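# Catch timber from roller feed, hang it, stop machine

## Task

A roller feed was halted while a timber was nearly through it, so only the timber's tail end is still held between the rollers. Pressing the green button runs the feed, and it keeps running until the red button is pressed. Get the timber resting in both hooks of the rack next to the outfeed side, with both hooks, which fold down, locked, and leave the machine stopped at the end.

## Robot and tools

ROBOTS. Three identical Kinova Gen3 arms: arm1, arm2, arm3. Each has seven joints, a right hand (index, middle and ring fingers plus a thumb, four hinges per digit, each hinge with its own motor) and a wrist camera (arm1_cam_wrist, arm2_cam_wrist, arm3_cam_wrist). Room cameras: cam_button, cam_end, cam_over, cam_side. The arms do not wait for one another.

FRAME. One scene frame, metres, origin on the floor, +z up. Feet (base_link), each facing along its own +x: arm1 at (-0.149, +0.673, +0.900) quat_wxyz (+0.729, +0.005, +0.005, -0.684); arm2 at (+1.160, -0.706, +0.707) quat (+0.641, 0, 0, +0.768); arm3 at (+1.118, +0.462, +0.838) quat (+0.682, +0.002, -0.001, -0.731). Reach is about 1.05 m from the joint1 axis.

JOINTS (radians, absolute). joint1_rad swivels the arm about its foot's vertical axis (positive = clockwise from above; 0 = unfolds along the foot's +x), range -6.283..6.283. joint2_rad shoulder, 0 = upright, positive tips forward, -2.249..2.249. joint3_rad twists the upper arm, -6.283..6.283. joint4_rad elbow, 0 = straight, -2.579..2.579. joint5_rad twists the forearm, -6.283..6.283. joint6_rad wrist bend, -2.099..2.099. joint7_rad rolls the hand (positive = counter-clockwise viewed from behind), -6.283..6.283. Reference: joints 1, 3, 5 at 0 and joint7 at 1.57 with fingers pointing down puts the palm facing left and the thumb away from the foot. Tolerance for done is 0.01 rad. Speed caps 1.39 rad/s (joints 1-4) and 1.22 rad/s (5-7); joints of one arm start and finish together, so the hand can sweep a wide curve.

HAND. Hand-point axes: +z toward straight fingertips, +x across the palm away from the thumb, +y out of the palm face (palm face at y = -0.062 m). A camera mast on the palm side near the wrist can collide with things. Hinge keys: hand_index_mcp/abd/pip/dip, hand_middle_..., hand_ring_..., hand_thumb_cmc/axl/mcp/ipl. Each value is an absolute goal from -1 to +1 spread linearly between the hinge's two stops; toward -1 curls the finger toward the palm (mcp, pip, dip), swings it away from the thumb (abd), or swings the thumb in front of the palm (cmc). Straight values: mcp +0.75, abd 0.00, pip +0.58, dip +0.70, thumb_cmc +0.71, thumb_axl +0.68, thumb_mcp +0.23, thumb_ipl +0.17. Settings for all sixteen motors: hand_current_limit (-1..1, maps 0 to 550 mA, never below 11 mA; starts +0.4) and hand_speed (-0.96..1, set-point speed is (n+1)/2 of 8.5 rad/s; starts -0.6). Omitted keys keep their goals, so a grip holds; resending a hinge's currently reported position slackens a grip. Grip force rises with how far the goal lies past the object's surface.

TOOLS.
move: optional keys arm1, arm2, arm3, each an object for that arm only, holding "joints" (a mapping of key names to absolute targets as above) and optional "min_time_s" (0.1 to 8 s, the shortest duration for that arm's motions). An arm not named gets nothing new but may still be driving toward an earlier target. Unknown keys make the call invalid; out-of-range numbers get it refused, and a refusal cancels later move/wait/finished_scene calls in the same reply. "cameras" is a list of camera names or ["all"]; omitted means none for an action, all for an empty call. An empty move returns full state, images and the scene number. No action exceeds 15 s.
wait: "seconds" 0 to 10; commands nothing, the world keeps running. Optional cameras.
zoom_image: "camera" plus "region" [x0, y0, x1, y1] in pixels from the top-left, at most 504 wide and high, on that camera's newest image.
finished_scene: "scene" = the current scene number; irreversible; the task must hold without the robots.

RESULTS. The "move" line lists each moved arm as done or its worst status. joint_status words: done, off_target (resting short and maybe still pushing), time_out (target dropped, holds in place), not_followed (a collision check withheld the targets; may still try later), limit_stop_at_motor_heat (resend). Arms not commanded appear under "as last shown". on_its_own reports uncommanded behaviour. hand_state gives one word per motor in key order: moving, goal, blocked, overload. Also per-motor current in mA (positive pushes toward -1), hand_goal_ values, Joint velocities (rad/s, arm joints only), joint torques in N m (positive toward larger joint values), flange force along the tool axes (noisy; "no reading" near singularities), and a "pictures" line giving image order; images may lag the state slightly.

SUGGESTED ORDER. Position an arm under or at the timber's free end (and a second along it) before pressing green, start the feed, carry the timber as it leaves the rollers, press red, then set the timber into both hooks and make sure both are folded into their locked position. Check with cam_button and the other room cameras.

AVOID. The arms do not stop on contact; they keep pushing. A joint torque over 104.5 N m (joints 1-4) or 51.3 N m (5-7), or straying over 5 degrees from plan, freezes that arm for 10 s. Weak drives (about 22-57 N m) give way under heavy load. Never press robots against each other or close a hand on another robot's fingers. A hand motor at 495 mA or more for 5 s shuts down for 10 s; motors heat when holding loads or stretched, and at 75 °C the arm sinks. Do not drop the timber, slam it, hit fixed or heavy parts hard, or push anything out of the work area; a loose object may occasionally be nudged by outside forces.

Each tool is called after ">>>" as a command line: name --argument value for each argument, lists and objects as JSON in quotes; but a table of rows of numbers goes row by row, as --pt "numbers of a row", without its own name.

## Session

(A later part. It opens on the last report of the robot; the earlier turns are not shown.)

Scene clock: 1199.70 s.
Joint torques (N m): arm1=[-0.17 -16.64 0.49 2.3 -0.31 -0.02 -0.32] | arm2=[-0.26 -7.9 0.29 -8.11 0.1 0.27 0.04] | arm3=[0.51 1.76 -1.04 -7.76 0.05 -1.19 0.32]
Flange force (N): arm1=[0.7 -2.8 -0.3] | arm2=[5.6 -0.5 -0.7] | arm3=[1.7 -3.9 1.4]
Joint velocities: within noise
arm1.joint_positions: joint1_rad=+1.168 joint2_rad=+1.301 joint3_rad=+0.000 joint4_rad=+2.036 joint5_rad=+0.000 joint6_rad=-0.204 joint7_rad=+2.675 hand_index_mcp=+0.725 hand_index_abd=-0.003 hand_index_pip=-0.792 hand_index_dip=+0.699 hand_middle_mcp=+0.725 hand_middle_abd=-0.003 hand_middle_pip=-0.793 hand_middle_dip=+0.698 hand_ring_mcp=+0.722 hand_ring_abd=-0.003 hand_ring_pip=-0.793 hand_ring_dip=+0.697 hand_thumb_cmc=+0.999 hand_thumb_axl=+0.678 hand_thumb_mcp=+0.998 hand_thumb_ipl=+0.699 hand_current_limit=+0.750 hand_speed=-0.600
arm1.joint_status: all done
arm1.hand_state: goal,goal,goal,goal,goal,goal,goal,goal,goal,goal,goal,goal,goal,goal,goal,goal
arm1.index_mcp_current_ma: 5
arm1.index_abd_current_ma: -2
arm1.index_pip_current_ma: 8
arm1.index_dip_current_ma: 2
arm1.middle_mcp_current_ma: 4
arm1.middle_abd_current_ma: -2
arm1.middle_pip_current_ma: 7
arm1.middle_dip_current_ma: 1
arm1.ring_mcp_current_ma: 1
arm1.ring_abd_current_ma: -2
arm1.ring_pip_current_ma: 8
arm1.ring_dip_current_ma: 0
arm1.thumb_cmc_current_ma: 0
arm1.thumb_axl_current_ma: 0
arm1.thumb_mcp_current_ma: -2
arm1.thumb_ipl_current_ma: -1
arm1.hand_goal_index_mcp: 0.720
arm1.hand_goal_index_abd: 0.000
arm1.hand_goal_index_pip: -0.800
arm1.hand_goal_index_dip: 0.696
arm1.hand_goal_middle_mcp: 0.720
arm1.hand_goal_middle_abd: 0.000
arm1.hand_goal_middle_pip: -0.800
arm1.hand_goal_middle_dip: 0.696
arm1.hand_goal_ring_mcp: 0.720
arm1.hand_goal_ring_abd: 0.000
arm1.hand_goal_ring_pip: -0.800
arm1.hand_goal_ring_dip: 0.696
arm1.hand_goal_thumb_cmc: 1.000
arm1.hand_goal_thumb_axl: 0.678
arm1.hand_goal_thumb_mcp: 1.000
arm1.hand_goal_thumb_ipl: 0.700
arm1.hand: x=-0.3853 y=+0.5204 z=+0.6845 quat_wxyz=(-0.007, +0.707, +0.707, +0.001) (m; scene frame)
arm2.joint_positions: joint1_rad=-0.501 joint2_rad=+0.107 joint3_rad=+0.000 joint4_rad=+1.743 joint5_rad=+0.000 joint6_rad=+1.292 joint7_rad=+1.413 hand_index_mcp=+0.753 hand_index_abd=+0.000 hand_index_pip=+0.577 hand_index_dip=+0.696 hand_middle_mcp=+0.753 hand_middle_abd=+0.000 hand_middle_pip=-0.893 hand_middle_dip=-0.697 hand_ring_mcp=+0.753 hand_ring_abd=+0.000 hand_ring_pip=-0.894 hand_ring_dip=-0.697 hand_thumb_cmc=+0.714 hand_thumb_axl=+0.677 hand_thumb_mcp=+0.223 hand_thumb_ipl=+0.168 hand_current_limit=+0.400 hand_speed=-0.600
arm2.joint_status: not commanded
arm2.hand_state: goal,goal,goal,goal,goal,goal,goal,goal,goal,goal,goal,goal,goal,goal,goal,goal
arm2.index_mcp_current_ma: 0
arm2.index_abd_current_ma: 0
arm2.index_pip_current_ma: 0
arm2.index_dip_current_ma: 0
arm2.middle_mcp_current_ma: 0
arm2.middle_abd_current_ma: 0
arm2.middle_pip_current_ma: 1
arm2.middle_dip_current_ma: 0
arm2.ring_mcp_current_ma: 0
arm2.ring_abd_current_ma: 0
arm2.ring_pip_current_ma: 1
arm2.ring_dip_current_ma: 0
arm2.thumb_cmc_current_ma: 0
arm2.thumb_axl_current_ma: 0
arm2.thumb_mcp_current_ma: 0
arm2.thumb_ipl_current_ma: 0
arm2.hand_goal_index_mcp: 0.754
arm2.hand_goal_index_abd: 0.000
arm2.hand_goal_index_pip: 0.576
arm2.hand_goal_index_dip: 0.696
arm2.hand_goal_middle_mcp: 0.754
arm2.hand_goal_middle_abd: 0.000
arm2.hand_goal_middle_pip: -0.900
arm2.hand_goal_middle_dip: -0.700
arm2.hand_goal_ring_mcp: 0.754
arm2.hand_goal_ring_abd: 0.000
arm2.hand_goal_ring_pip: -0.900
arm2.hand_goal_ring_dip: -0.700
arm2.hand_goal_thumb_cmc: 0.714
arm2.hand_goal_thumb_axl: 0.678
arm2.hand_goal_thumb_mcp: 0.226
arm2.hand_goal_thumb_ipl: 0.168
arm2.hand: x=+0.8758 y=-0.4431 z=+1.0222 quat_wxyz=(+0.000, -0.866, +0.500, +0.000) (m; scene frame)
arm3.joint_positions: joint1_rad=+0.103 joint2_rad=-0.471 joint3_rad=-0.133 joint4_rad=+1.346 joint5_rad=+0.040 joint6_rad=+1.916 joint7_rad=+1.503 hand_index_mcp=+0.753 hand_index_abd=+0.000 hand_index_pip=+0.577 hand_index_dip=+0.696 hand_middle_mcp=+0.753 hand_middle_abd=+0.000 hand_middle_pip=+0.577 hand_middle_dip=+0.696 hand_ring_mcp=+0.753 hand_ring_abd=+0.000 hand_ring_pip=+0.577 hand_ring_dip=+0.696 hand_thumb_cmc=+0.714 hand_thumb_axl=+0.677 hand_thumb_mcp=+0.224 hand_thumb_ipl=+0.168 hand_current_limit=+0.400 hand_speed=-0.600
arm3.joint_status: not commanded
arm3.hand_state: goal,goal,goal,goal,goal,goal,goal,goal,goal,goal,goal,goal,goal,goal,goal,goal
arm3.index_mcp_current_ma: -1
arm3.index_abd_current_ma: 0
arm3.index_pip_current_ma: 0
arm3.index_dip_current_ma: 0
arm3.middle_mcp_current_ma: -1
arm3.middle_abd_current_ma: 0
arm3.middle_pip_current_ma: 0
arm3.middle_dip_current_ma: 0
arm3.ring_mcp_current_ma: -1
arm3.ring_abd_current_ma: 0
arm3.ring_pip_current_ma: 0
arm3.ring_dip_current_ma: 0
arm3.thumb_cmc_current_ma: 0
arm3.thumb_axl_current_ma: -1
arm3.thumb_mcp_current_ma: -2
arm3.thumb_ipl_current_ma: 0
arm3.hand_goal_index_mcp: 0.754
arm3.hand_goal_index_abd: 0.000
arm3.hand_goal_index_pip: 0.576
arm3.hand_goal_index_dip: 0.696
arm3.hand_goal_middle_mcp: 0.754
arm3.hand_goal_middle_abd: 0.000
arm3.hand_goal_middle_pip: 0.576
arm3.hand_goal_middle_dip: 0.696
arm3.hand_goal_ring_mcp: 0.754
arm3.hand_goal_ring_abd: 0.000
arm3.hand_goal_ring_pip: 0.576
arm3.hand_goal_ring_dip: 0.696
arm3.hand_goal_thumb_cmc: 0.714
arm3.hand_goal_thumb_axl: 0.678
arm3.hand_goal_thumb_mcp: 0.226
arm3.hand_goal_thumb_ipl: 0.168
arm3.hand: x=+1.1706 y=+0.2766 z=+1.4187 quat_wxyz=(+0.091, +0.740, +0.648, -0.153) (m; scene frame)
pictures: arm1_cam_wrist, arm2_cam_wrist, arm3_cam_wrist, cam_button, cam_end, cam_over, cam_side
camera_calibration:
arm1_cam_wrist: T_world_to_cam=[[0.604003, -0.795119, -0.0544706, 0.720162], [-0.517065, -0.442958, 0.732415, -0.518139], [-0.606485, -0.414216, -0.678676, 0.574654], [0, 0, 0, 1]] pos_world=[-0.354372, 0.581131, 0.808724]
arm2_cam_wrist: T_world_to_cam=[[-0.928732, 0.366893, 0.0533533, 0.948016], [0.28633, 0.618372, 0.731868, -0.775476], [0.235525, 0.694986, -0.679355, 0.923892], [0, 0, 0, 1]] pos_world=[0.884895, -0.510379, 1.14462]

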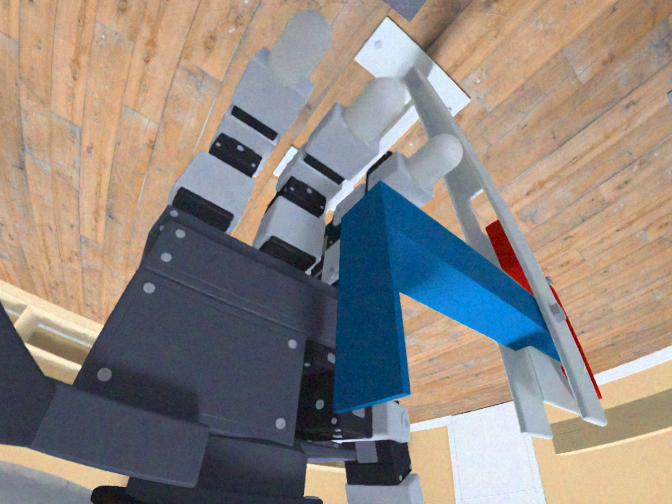

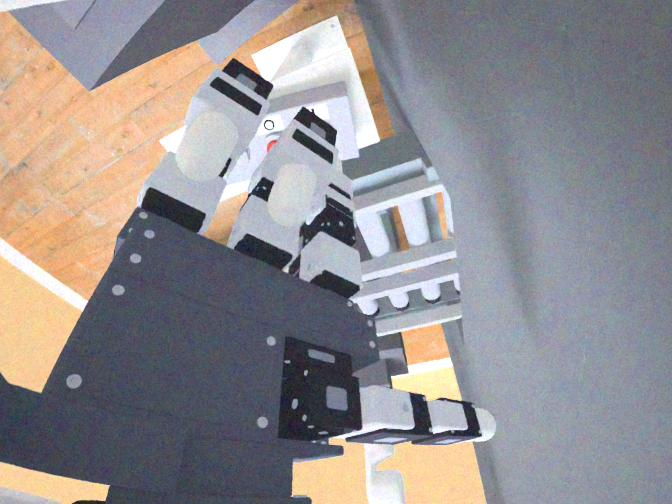

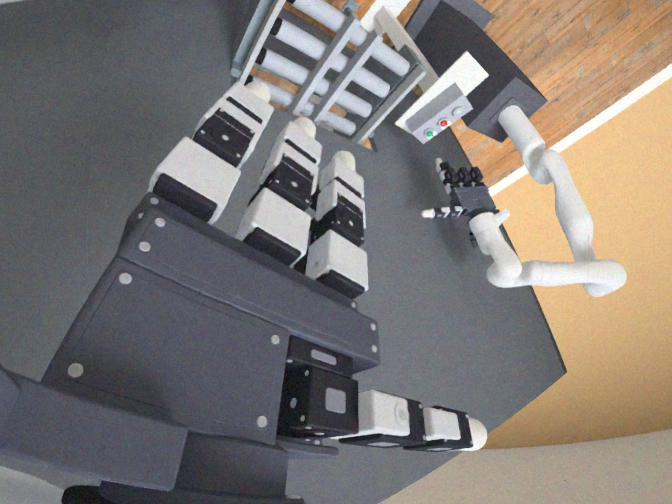

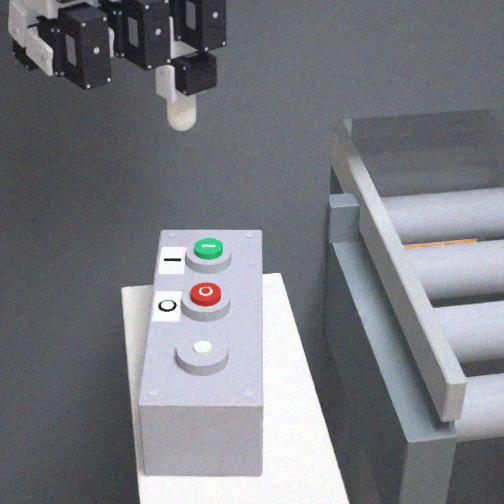

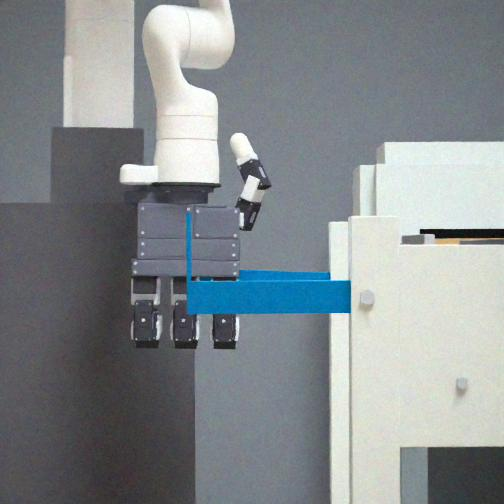

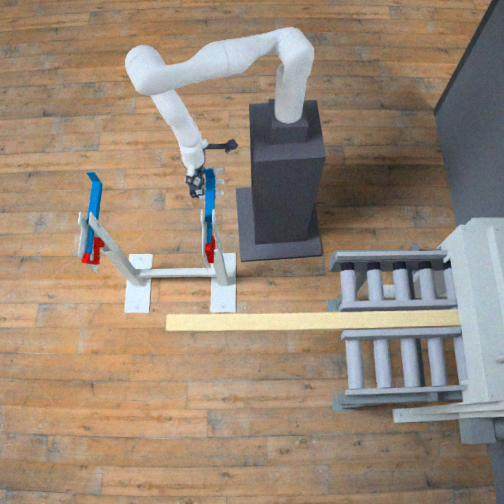

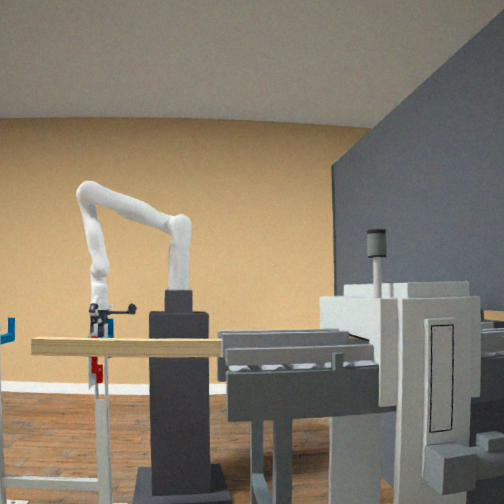

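>>> move --arm1 '{"joints":{"hand_index_pip":0.577,"hand_middle_pip":0.577,"hand_ring_pip":0.577,"hand_index_mcp":0.753,"hand_middle_mcp":0.753,"hand_ring_mcp":0.753,"hand_speed":-0.3}}' --cameras '[]'

>>> move --arm1 '{"joints":{"joint1_rad":1.1732,"joint2_rad":0.9260,"joint4_rad":2.1921,"joint6_rad":0.0155,"joint7_rad":2.6803}}' --cameras '[]'

>>> move --arm1 '{"joints":{"joint1_rad":1.1780,"joint2_rad":0.5523,"joint4_rad":2.1898,"joint6_rad":0.3915,"joint7_rad":2.6851}}' --cameras '[]'

>>> move --arm1 '{"joints":{"joint1_rad":1.0787,"joint2_rad":0.8118,"joint4_rad":1.5307,"joint6_rad":0.7911,"joint7_rad":2.5858}}' --cameras '["arm1_cam_wrist","cam_over"]'

>>> zoom_image --camera "cam_over" --region '[185, 200, 245, 280]'

>>> move --arm1 '{"joints":{"joint1_rad":0.7451,"joint2_rad":0.5448,"joint4_rad":2.1965,"joint6_rad":0.3923,"joint7_rad":2.2522}}' --cameras '["arm1_cam_wrist","cam_end"]'

Scene clock: 1278.80 s.
Joint torques (N m): arm1=[-0.16 -16.71 0.53 2.27 -0.31 -0.04 -0.31] | arm2=[-0.28 -8.01 0.3 -8.17 0.04 0.24 0.08] | arm3=[0.56 1.8 -1.2 -7.73 0.02 -1.12 0.34]
Flange force (N): arm1=[0.7 -2.7 -0.2] | arm2=[5.5 -0.4 -0.6] | arm3=[1.7 -4.5 1.6]
move: arm1 done
Joint velocities: within noise
arm1.joint_positions: joint1_rad=+1.168 joint2_rad=+1.301 joint3_rad=+0.000 joint4_rad=+2.036 joint5_rad=+0.000 joint6_rad=-0.204 joint7_rad=+2.675 hand_index_mcp=+0.753 hand_index_abd=-0.003 hand_index_pip=+0.575 hand_index_dip=+0.699 hand_middle_mcp=+0.753 hand_middle_abd=-0.003 hand_middle_pip=+0.574 hand_middle_dip=+0.698 hand_ring_mcp=+0.753 hand_ring_abd=-0.003 hand_ring_pip=+0.575 hand_ring_dip=+0.697 hand_thumb_cmc=+0.999 hand_thumb_axl=+0.678 hand_thumb_mcp=+0.998 hand_thumb_ipl=+0.699 hand_current_limit=+0.750 hand_speed=-0.300
arm1.joint_status: all done
arm1.hand_state: goal,goal,goal,goal,goal,goal,goal,goal,goal,goal,goal,goal,goal,goal,goal,goal
arm1.index_mcp_current_ma: -1
arm1.index_abd_current_ma: -2
arm1.index_pip_current_ma: -2
arm1.index_dip_current_ma: 2
arm1.middle_mcp_current_ma: -1
arm1.middle_abd_current_ma: -2
arm1.middle_pip_current_ma: -3
arm1.middle_dip_current_ma: 1
arm1.ring_mcp_current_ma: -1
arm1.ring_abd_current_ma: -2
arm1.ring_pip_current_ma: -2
arm1.ring_dip_current_ma: 0
arm1.thumb_cmc_current_ma: 0
arm1.thumb_axl_current_ma: 0
arm1.thumb_mcp_current_ma: -2
arm1.thumb_ipl_current_ma: -1
arm1.hand_goal_index_mcp: 0.754
arm1.hand_goal_index_abd: 0.000
arm1.hand_goal_index_pip: 0.578
arm1.hand_goal_index_dip: 0.696
arm1.hand_goal_middle_mcp: 0.754
arm1.hand_goal_middle_abd: 0.000
arm1.hand_goal_middle_pip: 0.578
arm1.hand_goal_middle_dip: 0.696
arm1.hand_goal_ring_mcp: 0.754
arm1.hand_goal_ring_abd: 0.000
arm1.hand_goal_ring_pip: 0.578
arm1.hand_goal_ring_dip: 0.696
arm1.hand_goal_thumb_cmc: 1.000
arm1.hand_goal_thumb_axl: 0.678
arm1.hand_goal_thumb_mcp: 1.000
arm1.hand_goal_thumb_ipl: 0.700
arm1.hand: x=-0.3853 y=+0.5204 z=+0.6845 quat_wxyz=(-0.007, +0.707, +0.707, +0.001) (m; scene frame)
arm2, arm3: as last shown
pictures: none
No camera images: "cameras" was empty.

Scene clock: 1280.37 s.
Joint torques (N m): arm1=[-0.15 -15.43 0.41 0.42 -0.32 -0.06 -0.3] | arm2=[-0.16 -7.89 0.36 -8.28 0.08 0.22 0.08] | arm3=[0.47 1.8 -1.11 -7.8 0.02 -1.1 0.33]
Flange force (N): arm1=[0.8 -2.7 -0.8] | arm2=[6.1 -0.2 -0.4] | arm3=[1.8 -4.1 1.9]
move: arm1 done
Joint velocities: within noise
arm1.joint_positions: joint1_rad=+1.173 joint2_rad=+0.926 joint3_rad=+0.000 joint4_rad=+2.192 joint5_rad=+0.000 joint6_rad=+0.016 joint7_rad=+2.680 hand_index_mcp=+0.753 hand_index_abd=-0.003 hand_index_pip=+0.575 hand_index_dip=+0.699 hand_middle_mcp=+0.753 hand_middle_abd=-0.003 hand_middle_pip=+0.575 hand_middle_dip=+0.698 hand_ring_mcp=+0.753 hand_ring_abd=-0.003 hand_ring_pip=+0.575 hand_ring_dip=+0.697 hand_thumb_cmc=+0.999 hand_thumb_axl=+0.678 hand_thumb_mcp=+0.998 hand_thumb_ipl=+0.699 hand_current_limit=+0.750 hand_speed=-0.300
arm1.joint_status: all done
arm1.hand_state: goal,goal,goal,goal,goal,goal,goal,goal,goal,goal,goal,goal,goal,goal,goal,goal
arm1.index_mcp_current_ma: -1
arm1.index_abd_current_ma: -2
arm1.index_pip_current_ma: -2
arm1.index_dip_current_ma: 2
arm1.middle_mcp_current_ma: -1
arm1.middle_abd_current_ma: -2
arm1.middle_pip_current_ma: -3
arm1.middle_dip_current_ma: 1
arm1.ring_mcp_current_ma: -1
arm1.ring_abd_current_ma: -2
arm1.ring_pip_current_ma: -2
arm1.ring_dip_current_ma: 0
arm1.thumb_cmc_current_ma: 0
arm1.thumb_axl_current_ma: 0
arm1.thumb_mcp_current_ma: -2
arm1.thumb_ipl_current_ma: -1
arm1.hand_goal_index_mcp: 0.754
arm1.hand_goal_index_abd: 0.000
arm1.hand_goal_index_pip: 0.578
arm1.hand_goal_index_dip: 0.696
arm1.hand_goal_middle_mcp: 0.754
arm1.hand_goal_middle_abd: 0.000
arm1.hand_goal_middle_pip: 0.578
arm1.hand_goal_middle_dip: 0.696
arm1.hand_goal_ring_mcp: 0.754
arm1.hand_goal_ring_abd: 0.000
arm1.hand_goal_ring_pip: 0.578
arm1.hand_goal_ring_dip: 0.696
arm1.hand_goal_thumb_cmc: 1.000
arm1.hand_goal_thumb_axl: 0.678
arm1.hand_goal_thumb_mcp: 1.000
arm1.hand_goal_thumb_ipl: 0.700
arm1.hand: x=-0.3852 y=+0.5203 z=+0.8194 quat_wxyz=(-0.007, +0.707, +0.707, +0.001) (m; scene frame)
arm2, arm3: as last shown
pictures: none
No camera images: "cameras" was empty.

Scene clock: 1281.93 s.
Joint torques (N m): arm1=[-0.21 -13.01 0.33 -2.49 -0.3 -0.06 -0.31] | arm2=[-0.19 -7.93 0.39 -8.23 0.07 0.27 0.08] | arm3=[0.56 1.77 -1.11 -7.8 0.07 -1.13 0.34]
Flange force (N): arm1=[1.1 -2.7 -2.1] | arm2=[5.9 -0.2 -0.4] | arm3=[1.8 -4.1 1.8]
move: arm1 done
Joint velocities: within noise
arm1.joint_positions: joint1_rad=+1.178 joint2_rad=+0.552 joint3_rad=+0.000 joint4_rad=+2.190 joint5_rad=+0.000 joint6_rad=+0.391 joint7_rad=+2.685 hand_index_mcp=+0.753 hand_index_abd=-0.003 hand_index_pip=+0.576 hand_index_dip=+0.699 hand_middle_mcp=+0.753 hand_middle_abd=-0.002 hand_middle_pip=+0.575 hand_middle_dip=+0.698 hand_ring_mcp=+0.753 hand_ring_abd=-0.003 hand_ring_pip=+0.576 hand_ring_dip=+0.697 hand_thumb_cmc=+0.999 hand_thumb_axl=+0.678 hand_thumb_mcp=+0.998 hand_thumb_ipl=+0.699 hand_current_limit=+0.750 hand_speed=-0.300
arm1.joint_status: all done
arm1.hand_state: goal,goal,goal,goal,goal,goal,goal,goal,goal,goal,goal,goal,goal,goal,goal,goal
arm1.index_mcp_current_ma: 0
arm1.index_abd_current_ma: -2
arm1.index_pip_current_ma: -2
arm1.index_dip_current_ma: 2
arm1.middle_mcp_current_ma: 0
arm1.middle_abd_current_ma: -1
arm1.middle_pip_current_ma: -2
arm1.middle_dip_current_ma: 1
arm1.ring_mcp_current_ma: 0
arm1.ring_abd_current_ma: -2
arm1.ring_pip_current_ma: -2
arm1.ring_dip_current_ma: 0
arm1.thumb_cmc_current_ma: 0
arm1.thumb_axl_current_ma: 0
arm1.thumb_mcp_current_ma: -2
arm1.thumb_ipl_current_ma: -1
arm1.hand_goal_index_mcp: 0.754
arm1.hand_goal_index_abd: 0.000
arm1.hand_goal_index_pip: 0.578
arm1.hand_goal_index_dip: 0.696
arm1.hand_goal_middle_mcp: 0.754
arm1.hand_goal_middle_abd: 0.000
arm1.hand_goal_middle_pip: 0.578
arm1.hand_goal_middle_dip: 0.696
arm1.hand_goal_ring_mcp: 0.754
arm1.hand_goal_ring_abd: 0.000
arm1.hand_goal_ring_pip: 0.578
arm1.hand_goal_ring_dip: 0.696
arm1.hand_goal_thumb_cmc: 1.000
arm1.hand_goal_thumb_axl: 0.678
arm1.hand_goal_thumb_mcp: 1.000
arm1.hand_goal_thumb_ipl: 0.700
arm1.hand: x=-0.3851 y=+0.5202 z=+0.9494 quat_wxyz=(-0.007, +0.707, +0.707, +0.001) (m; scene frame)
arm2, arm3: as last shown
pictures: none
No camera images: "cameras" was empty.

Scene clock: 1283.90 s.
Joint torques (N m): arm1=[-0.14 -19.76 0.43 -5.24 -0.29 -0.06 -0.32] | arm2=[-0.26 -8.01 0.34 -8.15 0.05 0.27 0.09] | arm3=[0.52 1.72 -1.24 -7.72 0.02 -1.12 0.33]
Flange force (N): arm1=[-0.2 -2.8 -1.3] | arm2=[5.4 -0.3 -0.5] | arm3=[1.5 -4.6 1.5]
move: arm1 done
Joint velocities: within noise
arm1.joint_positions: joint1_rad=+1.079 joint2_rad=+0.812 joint3_rad=+0.000 joint4_rad=+1.531 joint5_rad=+0.000 joint6_rad=+0.791 joint7_rad=+2.586 hand_index_mcp=+0.753 hand_index_abd=-0.003 hand_index_pip=+0.576 hand_index_dip=+0.699 hand_middle_mcp=+0.753 hand_middle_abd=-0.002 hand_middle_pip=+0.575 hand_middle_dip=+0.698 hand_ring_mcp=+0.753 hand_ring_abd=-0.003 hand_ring_pip=+0.576 hand_ring_dip=+0.697 hand_thumb_cmc=+0.999 hand_thumb_axl=+0.678 hand_thumb_mcp=+0.998 hand_thumb_ipl=+0.699 hand_current_limit=+0.750 hand_speed=-0.300
arm1.joint_status: all done
arm1.hand_state: goal,goal,goal,goal,goal,goal,goal,goal,goal,goal,goal,goal,goal,goal,goal,goal
arm1.index_mcp_current_ma: 0
arm1.index_abd_current_ma: -2
arm1.index_pip_current_ma: -2
arm1.index_dip_current_ma: 2
arm1.middle_mcp_current_ma: 0
arm1.middle_abd_current_ma: -1
arm1.middle_pip_current_ma: -2
arm1.middle_dip_current_ma: 1
arm1.ring_mcp_current_ma: 0
arm1.ring_abd_current_ma: -2
arm1.ring_pip_current_ma: -2
arm1.ring_dip_current_ma: 0
arm1.thumb_cmc_current_ma: 0
arm1.thumb_axl_current_ma: 0
arm1.thumb_mcp_current_ma: -2
arm1.thumb_ipl_current_ma: -1
arm1.hand_goal_index_mcp: 0.754
arm1.hand_goal_index_abd: 0.000
arm1.hand_goal_index_pip: 0.578
arm1.hand_goal_index_dip: 0.696
arm1.hand_goal_middle_mcp: 0.754
arm1.hand_goal_middle_abd: 0.000
arm1.hand_goal_middle_pip: 0.578
arm1.hand_goal_middle_dip: 0.696
arm1.hand_goal_ring_mcp: 0.754
arm1.hand_goal_ring_abd: 0.000
arm1.hand_goal_ring_pip: 0.578
arm1.hand_goal_ring_dip: 0.696
arm1.hand_goal_thumb_cmc: 1.000
arm1.hand_goal_thumb_axl: 0.678
arm1.hand_goal_thumb_mcp: 1.000
arm1.hand_goal_thumb_ipl: 0.700
arm1.hand: x=-0.5301 y=+0.3902 z=+0.9494 quat_wxyz=(-0.006, +0.707, +0.707, +0.001) (m; scene frame)
arm2, arm3: as last shown
pictures: arm1_cam_wrist, cam_over
camera_calibration:
arm1_cam_wrist: T_world_to_cam=[[0.604037, -0.795135, -0.0538512, 0.718027], [-0.517243, -0.442544, 0.73254, -0.845117], [-0.606299, -0.414627, -0.678591, 0.612854], [0, 0, 0, 1]] pos_world=[-0.499273, 0.451033, 1.07363]

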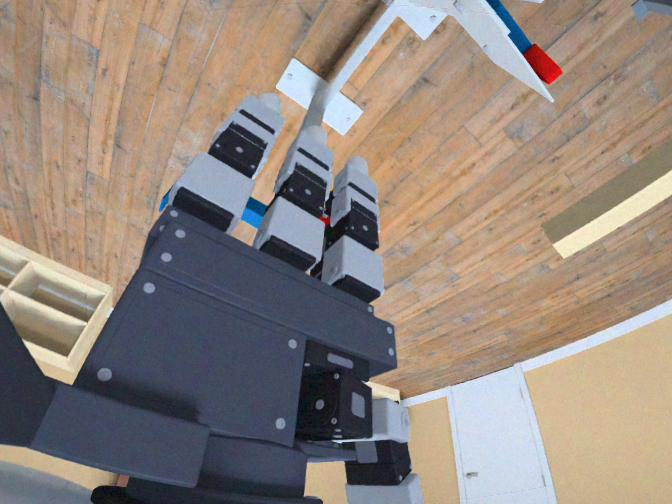

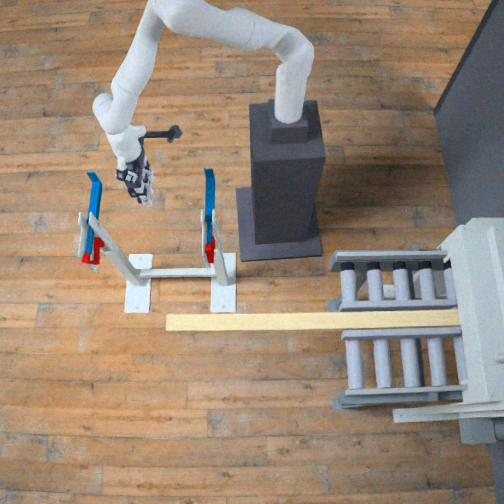

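Scaled by 6.300 from the camera's 504x504 image, which has a finer 720x720 frame.

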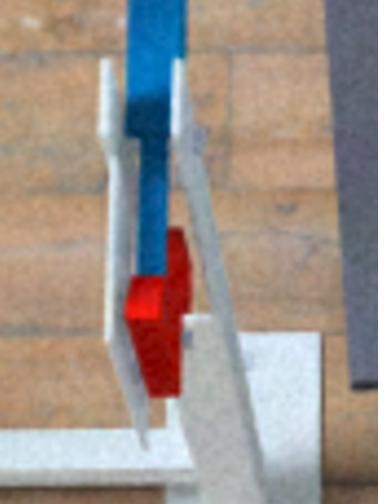

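Scene clock: 1285.87 s.
Joint torques (N m): arm1=[-0.23 -12.91 0.25 -2.51 -0.34 0.01 -0.34] | arm2=[-0.28 -7.95 0.32 -8.27 0.08 0.26 0.01] | arm3=[0.61 1.8 -1.07 -7.68 -0.01 -1.14 0.27]
Flange force (N): arm1=[0.1 -2.7 -1.9] | arm2=[5.9 -0.6 -0.3] | arm3=[1.6 -4.3 1.3]
move: arm1 done
Joint velocities: within noise
arm1.joint_positions: joint1_rad=+0.745 joint2_rad=+0.545 joint3_rad=+0.000 joint4_rad=+2.196 joint5_rad=+0.000 joint6_rad=+0.392 joint7_rad=+2.252 hand_index_mcp=+0.753 hand_index_abd=-0.003 hand_index_pip=+0.576 hand_index_dip=+0.699 hand_middle_mcp=+0.753 hand_middle_abd=-0.002 hand_middle_pip=+0.575 hand_middle_dip=+0.698 hand_ring_mcp=+0.753 hand_ring_abd=-0.003 hand_ring_pip=+0.576 hand_ring_dip=+0.697 hand_thumb_cmc=+0.999 hand_thumb_axl=+0.678 hand_thumb_mcp=+0.998 hand_thumb_ipl=+0.699 hand_current_limit=+0.750 hand_speed=-0.300
arm1.joint_status: all done
arm1.hand_state: goal,goal,goal,goal,goal,goal,goal,goal,goal,goal,goal,goal,goal,goal,goal,goal
arm1.index_mcp_current_ma: 0
arm1.index_abd_current_ma: -2
arm1.index_pip_current_ma: -2
arm1.index_dip_current_ma: 2
arm1.middle_mcp_current_ma: 0
arm1.middle_abd_current_ma: -1
arm1.middle_pip_current_ma: -2
arm1.middle_dip_current_ma: 1
arm1.ring_mcp_current_ma: 0
arm1.ring_abd_current_ma: -2
arm1.ring_pip_current_ma: -2
arm1.ring_dip_current_ma: 0
arm1.thumb_cmc_current_ma: 0
arm1.thumb_axl_current_ma: 0
arm1.thumb_mcp_current_ma: -2
arm1.thumb_ipl_current_ma: -1
arm1.hand_goal_index_mcp: 0.754
arm1.hand_goal_index_abd: 0.000
arm1.hand_goal_index_pip: 0.578
arm1.hand_goal_index_dip: 0.696
arm1.hand_goal_middle_mcp: 0.754
arm1.hand_goal_middle_abd: 0.000
arm1.hand_goal_middle_pip: 0.578
arm1.hand_goal_middle_dip: 0.696
arm1.hand_goal_ring_mcp: 0.754
arm1.hand_goal_ring_abd: 0.000
arm1.hand_goal_ring_pip: 0.578
arm1.hand_goal_ring_dip: 0.696
arm1.hand_goal_thumb_cmc: 1.000
arm1.hand_goal_thumb_axl: 0.678
arm1.hand_goal_thumb_mcp: 1.000
arm1.hand_goal_thumb_ipl: 0.700
arm1.hand: x=-0.2996 y=+0.3994 z=+0.9495 quat_wxyz=(-0.005, +0.707, +0.707, +0.001) (m; scene frame)
arm2, arm3: as last shown
pictures: arm1_cam_wrist, cam_end
camera_calibration:
arm1_cam_wrist: T_world_to_cam=[[0.604096, -0.795272, -0.0510893, 0.583453], [-0.51857, -0.440971, 0.73255, -0.722881], [-0.605105, -0.416037, -0.678793, 0.757635], [0, 0, 0, 1]] pos_world=[-0.268878, 0.460439, 1.07363]

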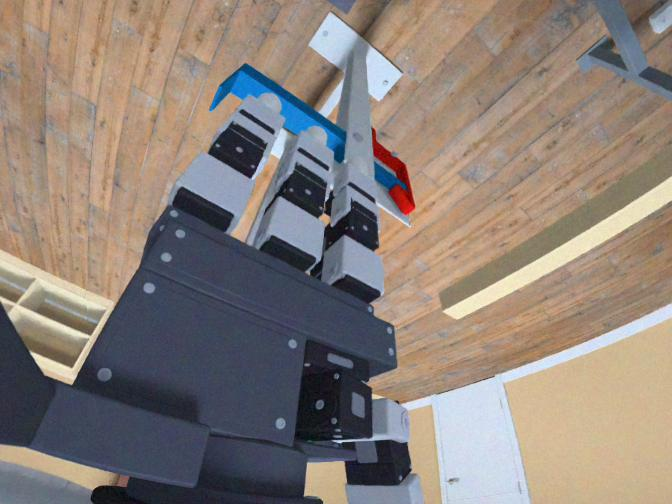

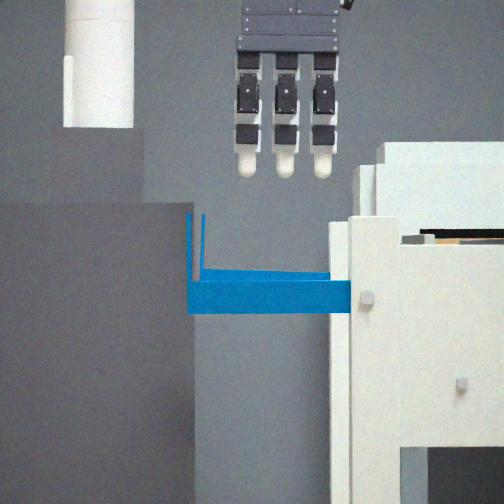

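>>> zoom_image --camera "arm1_cam_wrist" --region '[310, 100, 450, 240]'

>>> zoom_image --camera "cam_end" --region '[160, 190, 400, 330]'

Scaled by 3.600 from the camera's 672x504 image, which has a finer 960x720 frame.

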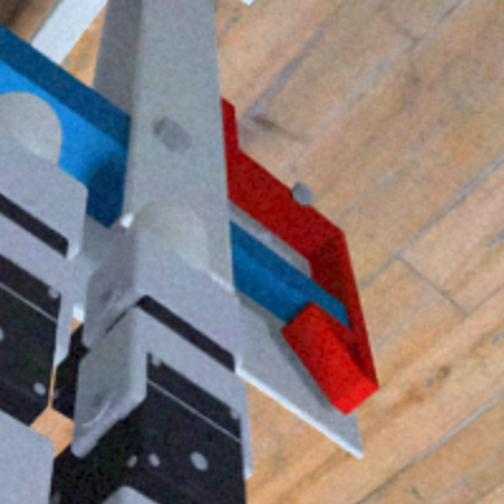

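Scaled by 2.100 from the camera's 504x504 image, which has a finer 720x720 frame.

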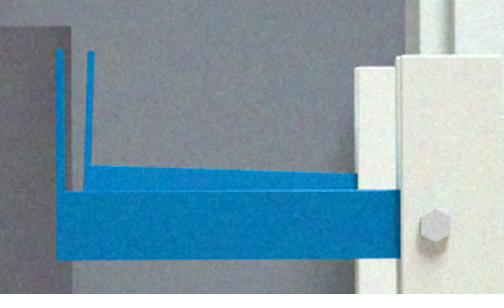

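>>> move --arm1 '{"joints":{"joint1_rad":1.2353,"joint2_rad":1.2142,"joint4_rad":0.6033,"joint6_rad":1.3161,"joint7_rad":2.7424}}' --cameras '["arm1_cam_wrist"]'

>>> zoom_image --camera "arm1_cam_wrist" --region '[310, 100, 450, 240]'

Scene clock: 1312.67 s.
Joint torques (N m): arm1=[-0.05 -26.09 0.48 -7.36 -0.29 -0.05 -0.33] | arm2=[-0.31 -7.92 0.22 -8.13 0.06 0.27 0.05] | arm3=[0.62 1.77 -1.08 -7.74 0.02 -1.11 0.33]
Flange force (N): arm1=[-1.4 -6.2 -1.2] | arm2=[5.5 -0.6 -0.7] | arm3=[1.6 -4.1 1.6]
move: arm1 done
Joint velocities: within noise
arm1.joint_positions: joint1_rad=+1.235 joint2_rad=+1.214 joint3_rad=+0.000 joint4_rad=+0.603 joint5_rad=+0.000 joint6_rad=+1.316 joint7_rad=+2.742 hand_index_mcp=+0.753 hand_index_abd=-0.003 hand_index_pip=+0.576 hand_index_dip=+0.699 hand_middle_mcp=+0.753 hand_middle_abd=-0.002 hand_middle_pip=+0.575 hand_middle_dip=+0.698 hand_ring_mcp=+0.753 hand_ring_abd=-0.003 hand_ring_pip=+0.576 hand_ring_dip=+0.697 hand_thumb_cmc=+0.999 hand_thumb_axl=+0.678 hand_thumb_mcp=+0.998 hand_thumb_ipl=+0.699 hand_current_limit=+0.750 hand_speed=-0.300
arm1.joint_status: all done
arm1.hand_state: goal,goal,goal,goal,goal,goal,goal,goal,goal,goal,goal,goal,goal,goal,goal,goal
arm1.index_mcp_current_ma: 0
arm1.index_abd_current_ma: -2
arm1.index_pip_current_ma: -2
arm1.index_dip_current_ma: 2
arm1.middle_mcp_current_ma: 0
arm1.middle_abd_current_ma: -1
arm1.middle_pip_current_ma: -2
arm1.middle_dip_current_ma: 1
arm1.ring_mcp_current_ma: 0
arm1.ring_abd_current_ma: -2
arm1.ring_pip_current_ma: -2
arm1.ring_dip_current_ma: 0
arm1.thumb_cmc_current_ma: 0
arm1.thumb_axl_current_ma: 0
arm1.thumb_mcp_current_ma: -2
arm1.thumb_ipl_current_ma: -1
arm1.hand_goal_index_mcp: 0.754
arm1.hand_goal_index_abd: 0.000
arm1.hand_goal_index_pip: 0.578
arm1.hand_goal_index_dip: 0.696
arm1.hand_goal_middle_mcp: 0.754
arm1.hand_goal_middle_abd: 0.000
arm1.hand_goal_middle_pip: 0.578
arm1.hand_goal_middle_dip: 0.696
arm1.hand_goal_ring_mcp: 0.754
arm1.hand_goal_ring_abd: 0.000
arm1.hand_goal_ring_pip: 0.578
arm1.hand_goal_ring_dip: 0.696
arm1.hand_goal_thumb_cmc: 1.000
arm1.hand_goal_thumb_axl: 0.678
arm1.hand_goal_thumb_mcp: 1.000
arm1.hand_goal_thumb_ipl: 0.700
arm1.hand: x=-0.7202 y=+0.4006 z=+0.9494 quat_wxyz=(-0.007, +0.707, +0.707, +0.001) (m; scene frame)
arm2, arm3: as last shown
pictures: arm1_cam_wrist
camera_calibration:
arm1_cam_wrist: T_world_to_cam=[[0.60405, -0.795046, -0.0549993, 0.842182], [-0.516847, -0.443345, 0.732335, -0.937971], [-0.606624, -0.413941, -0.67872, 0.501524], [0, 0, 0, 1]] pos_world=[-0.689271, 0.46133, 1.07362]

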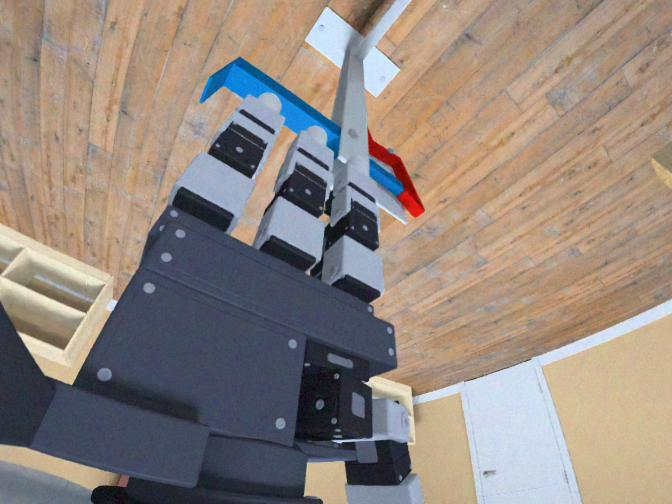

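Scaled by 3.600 from the camera's 672x504 image, which has a finer 960x720 frame.

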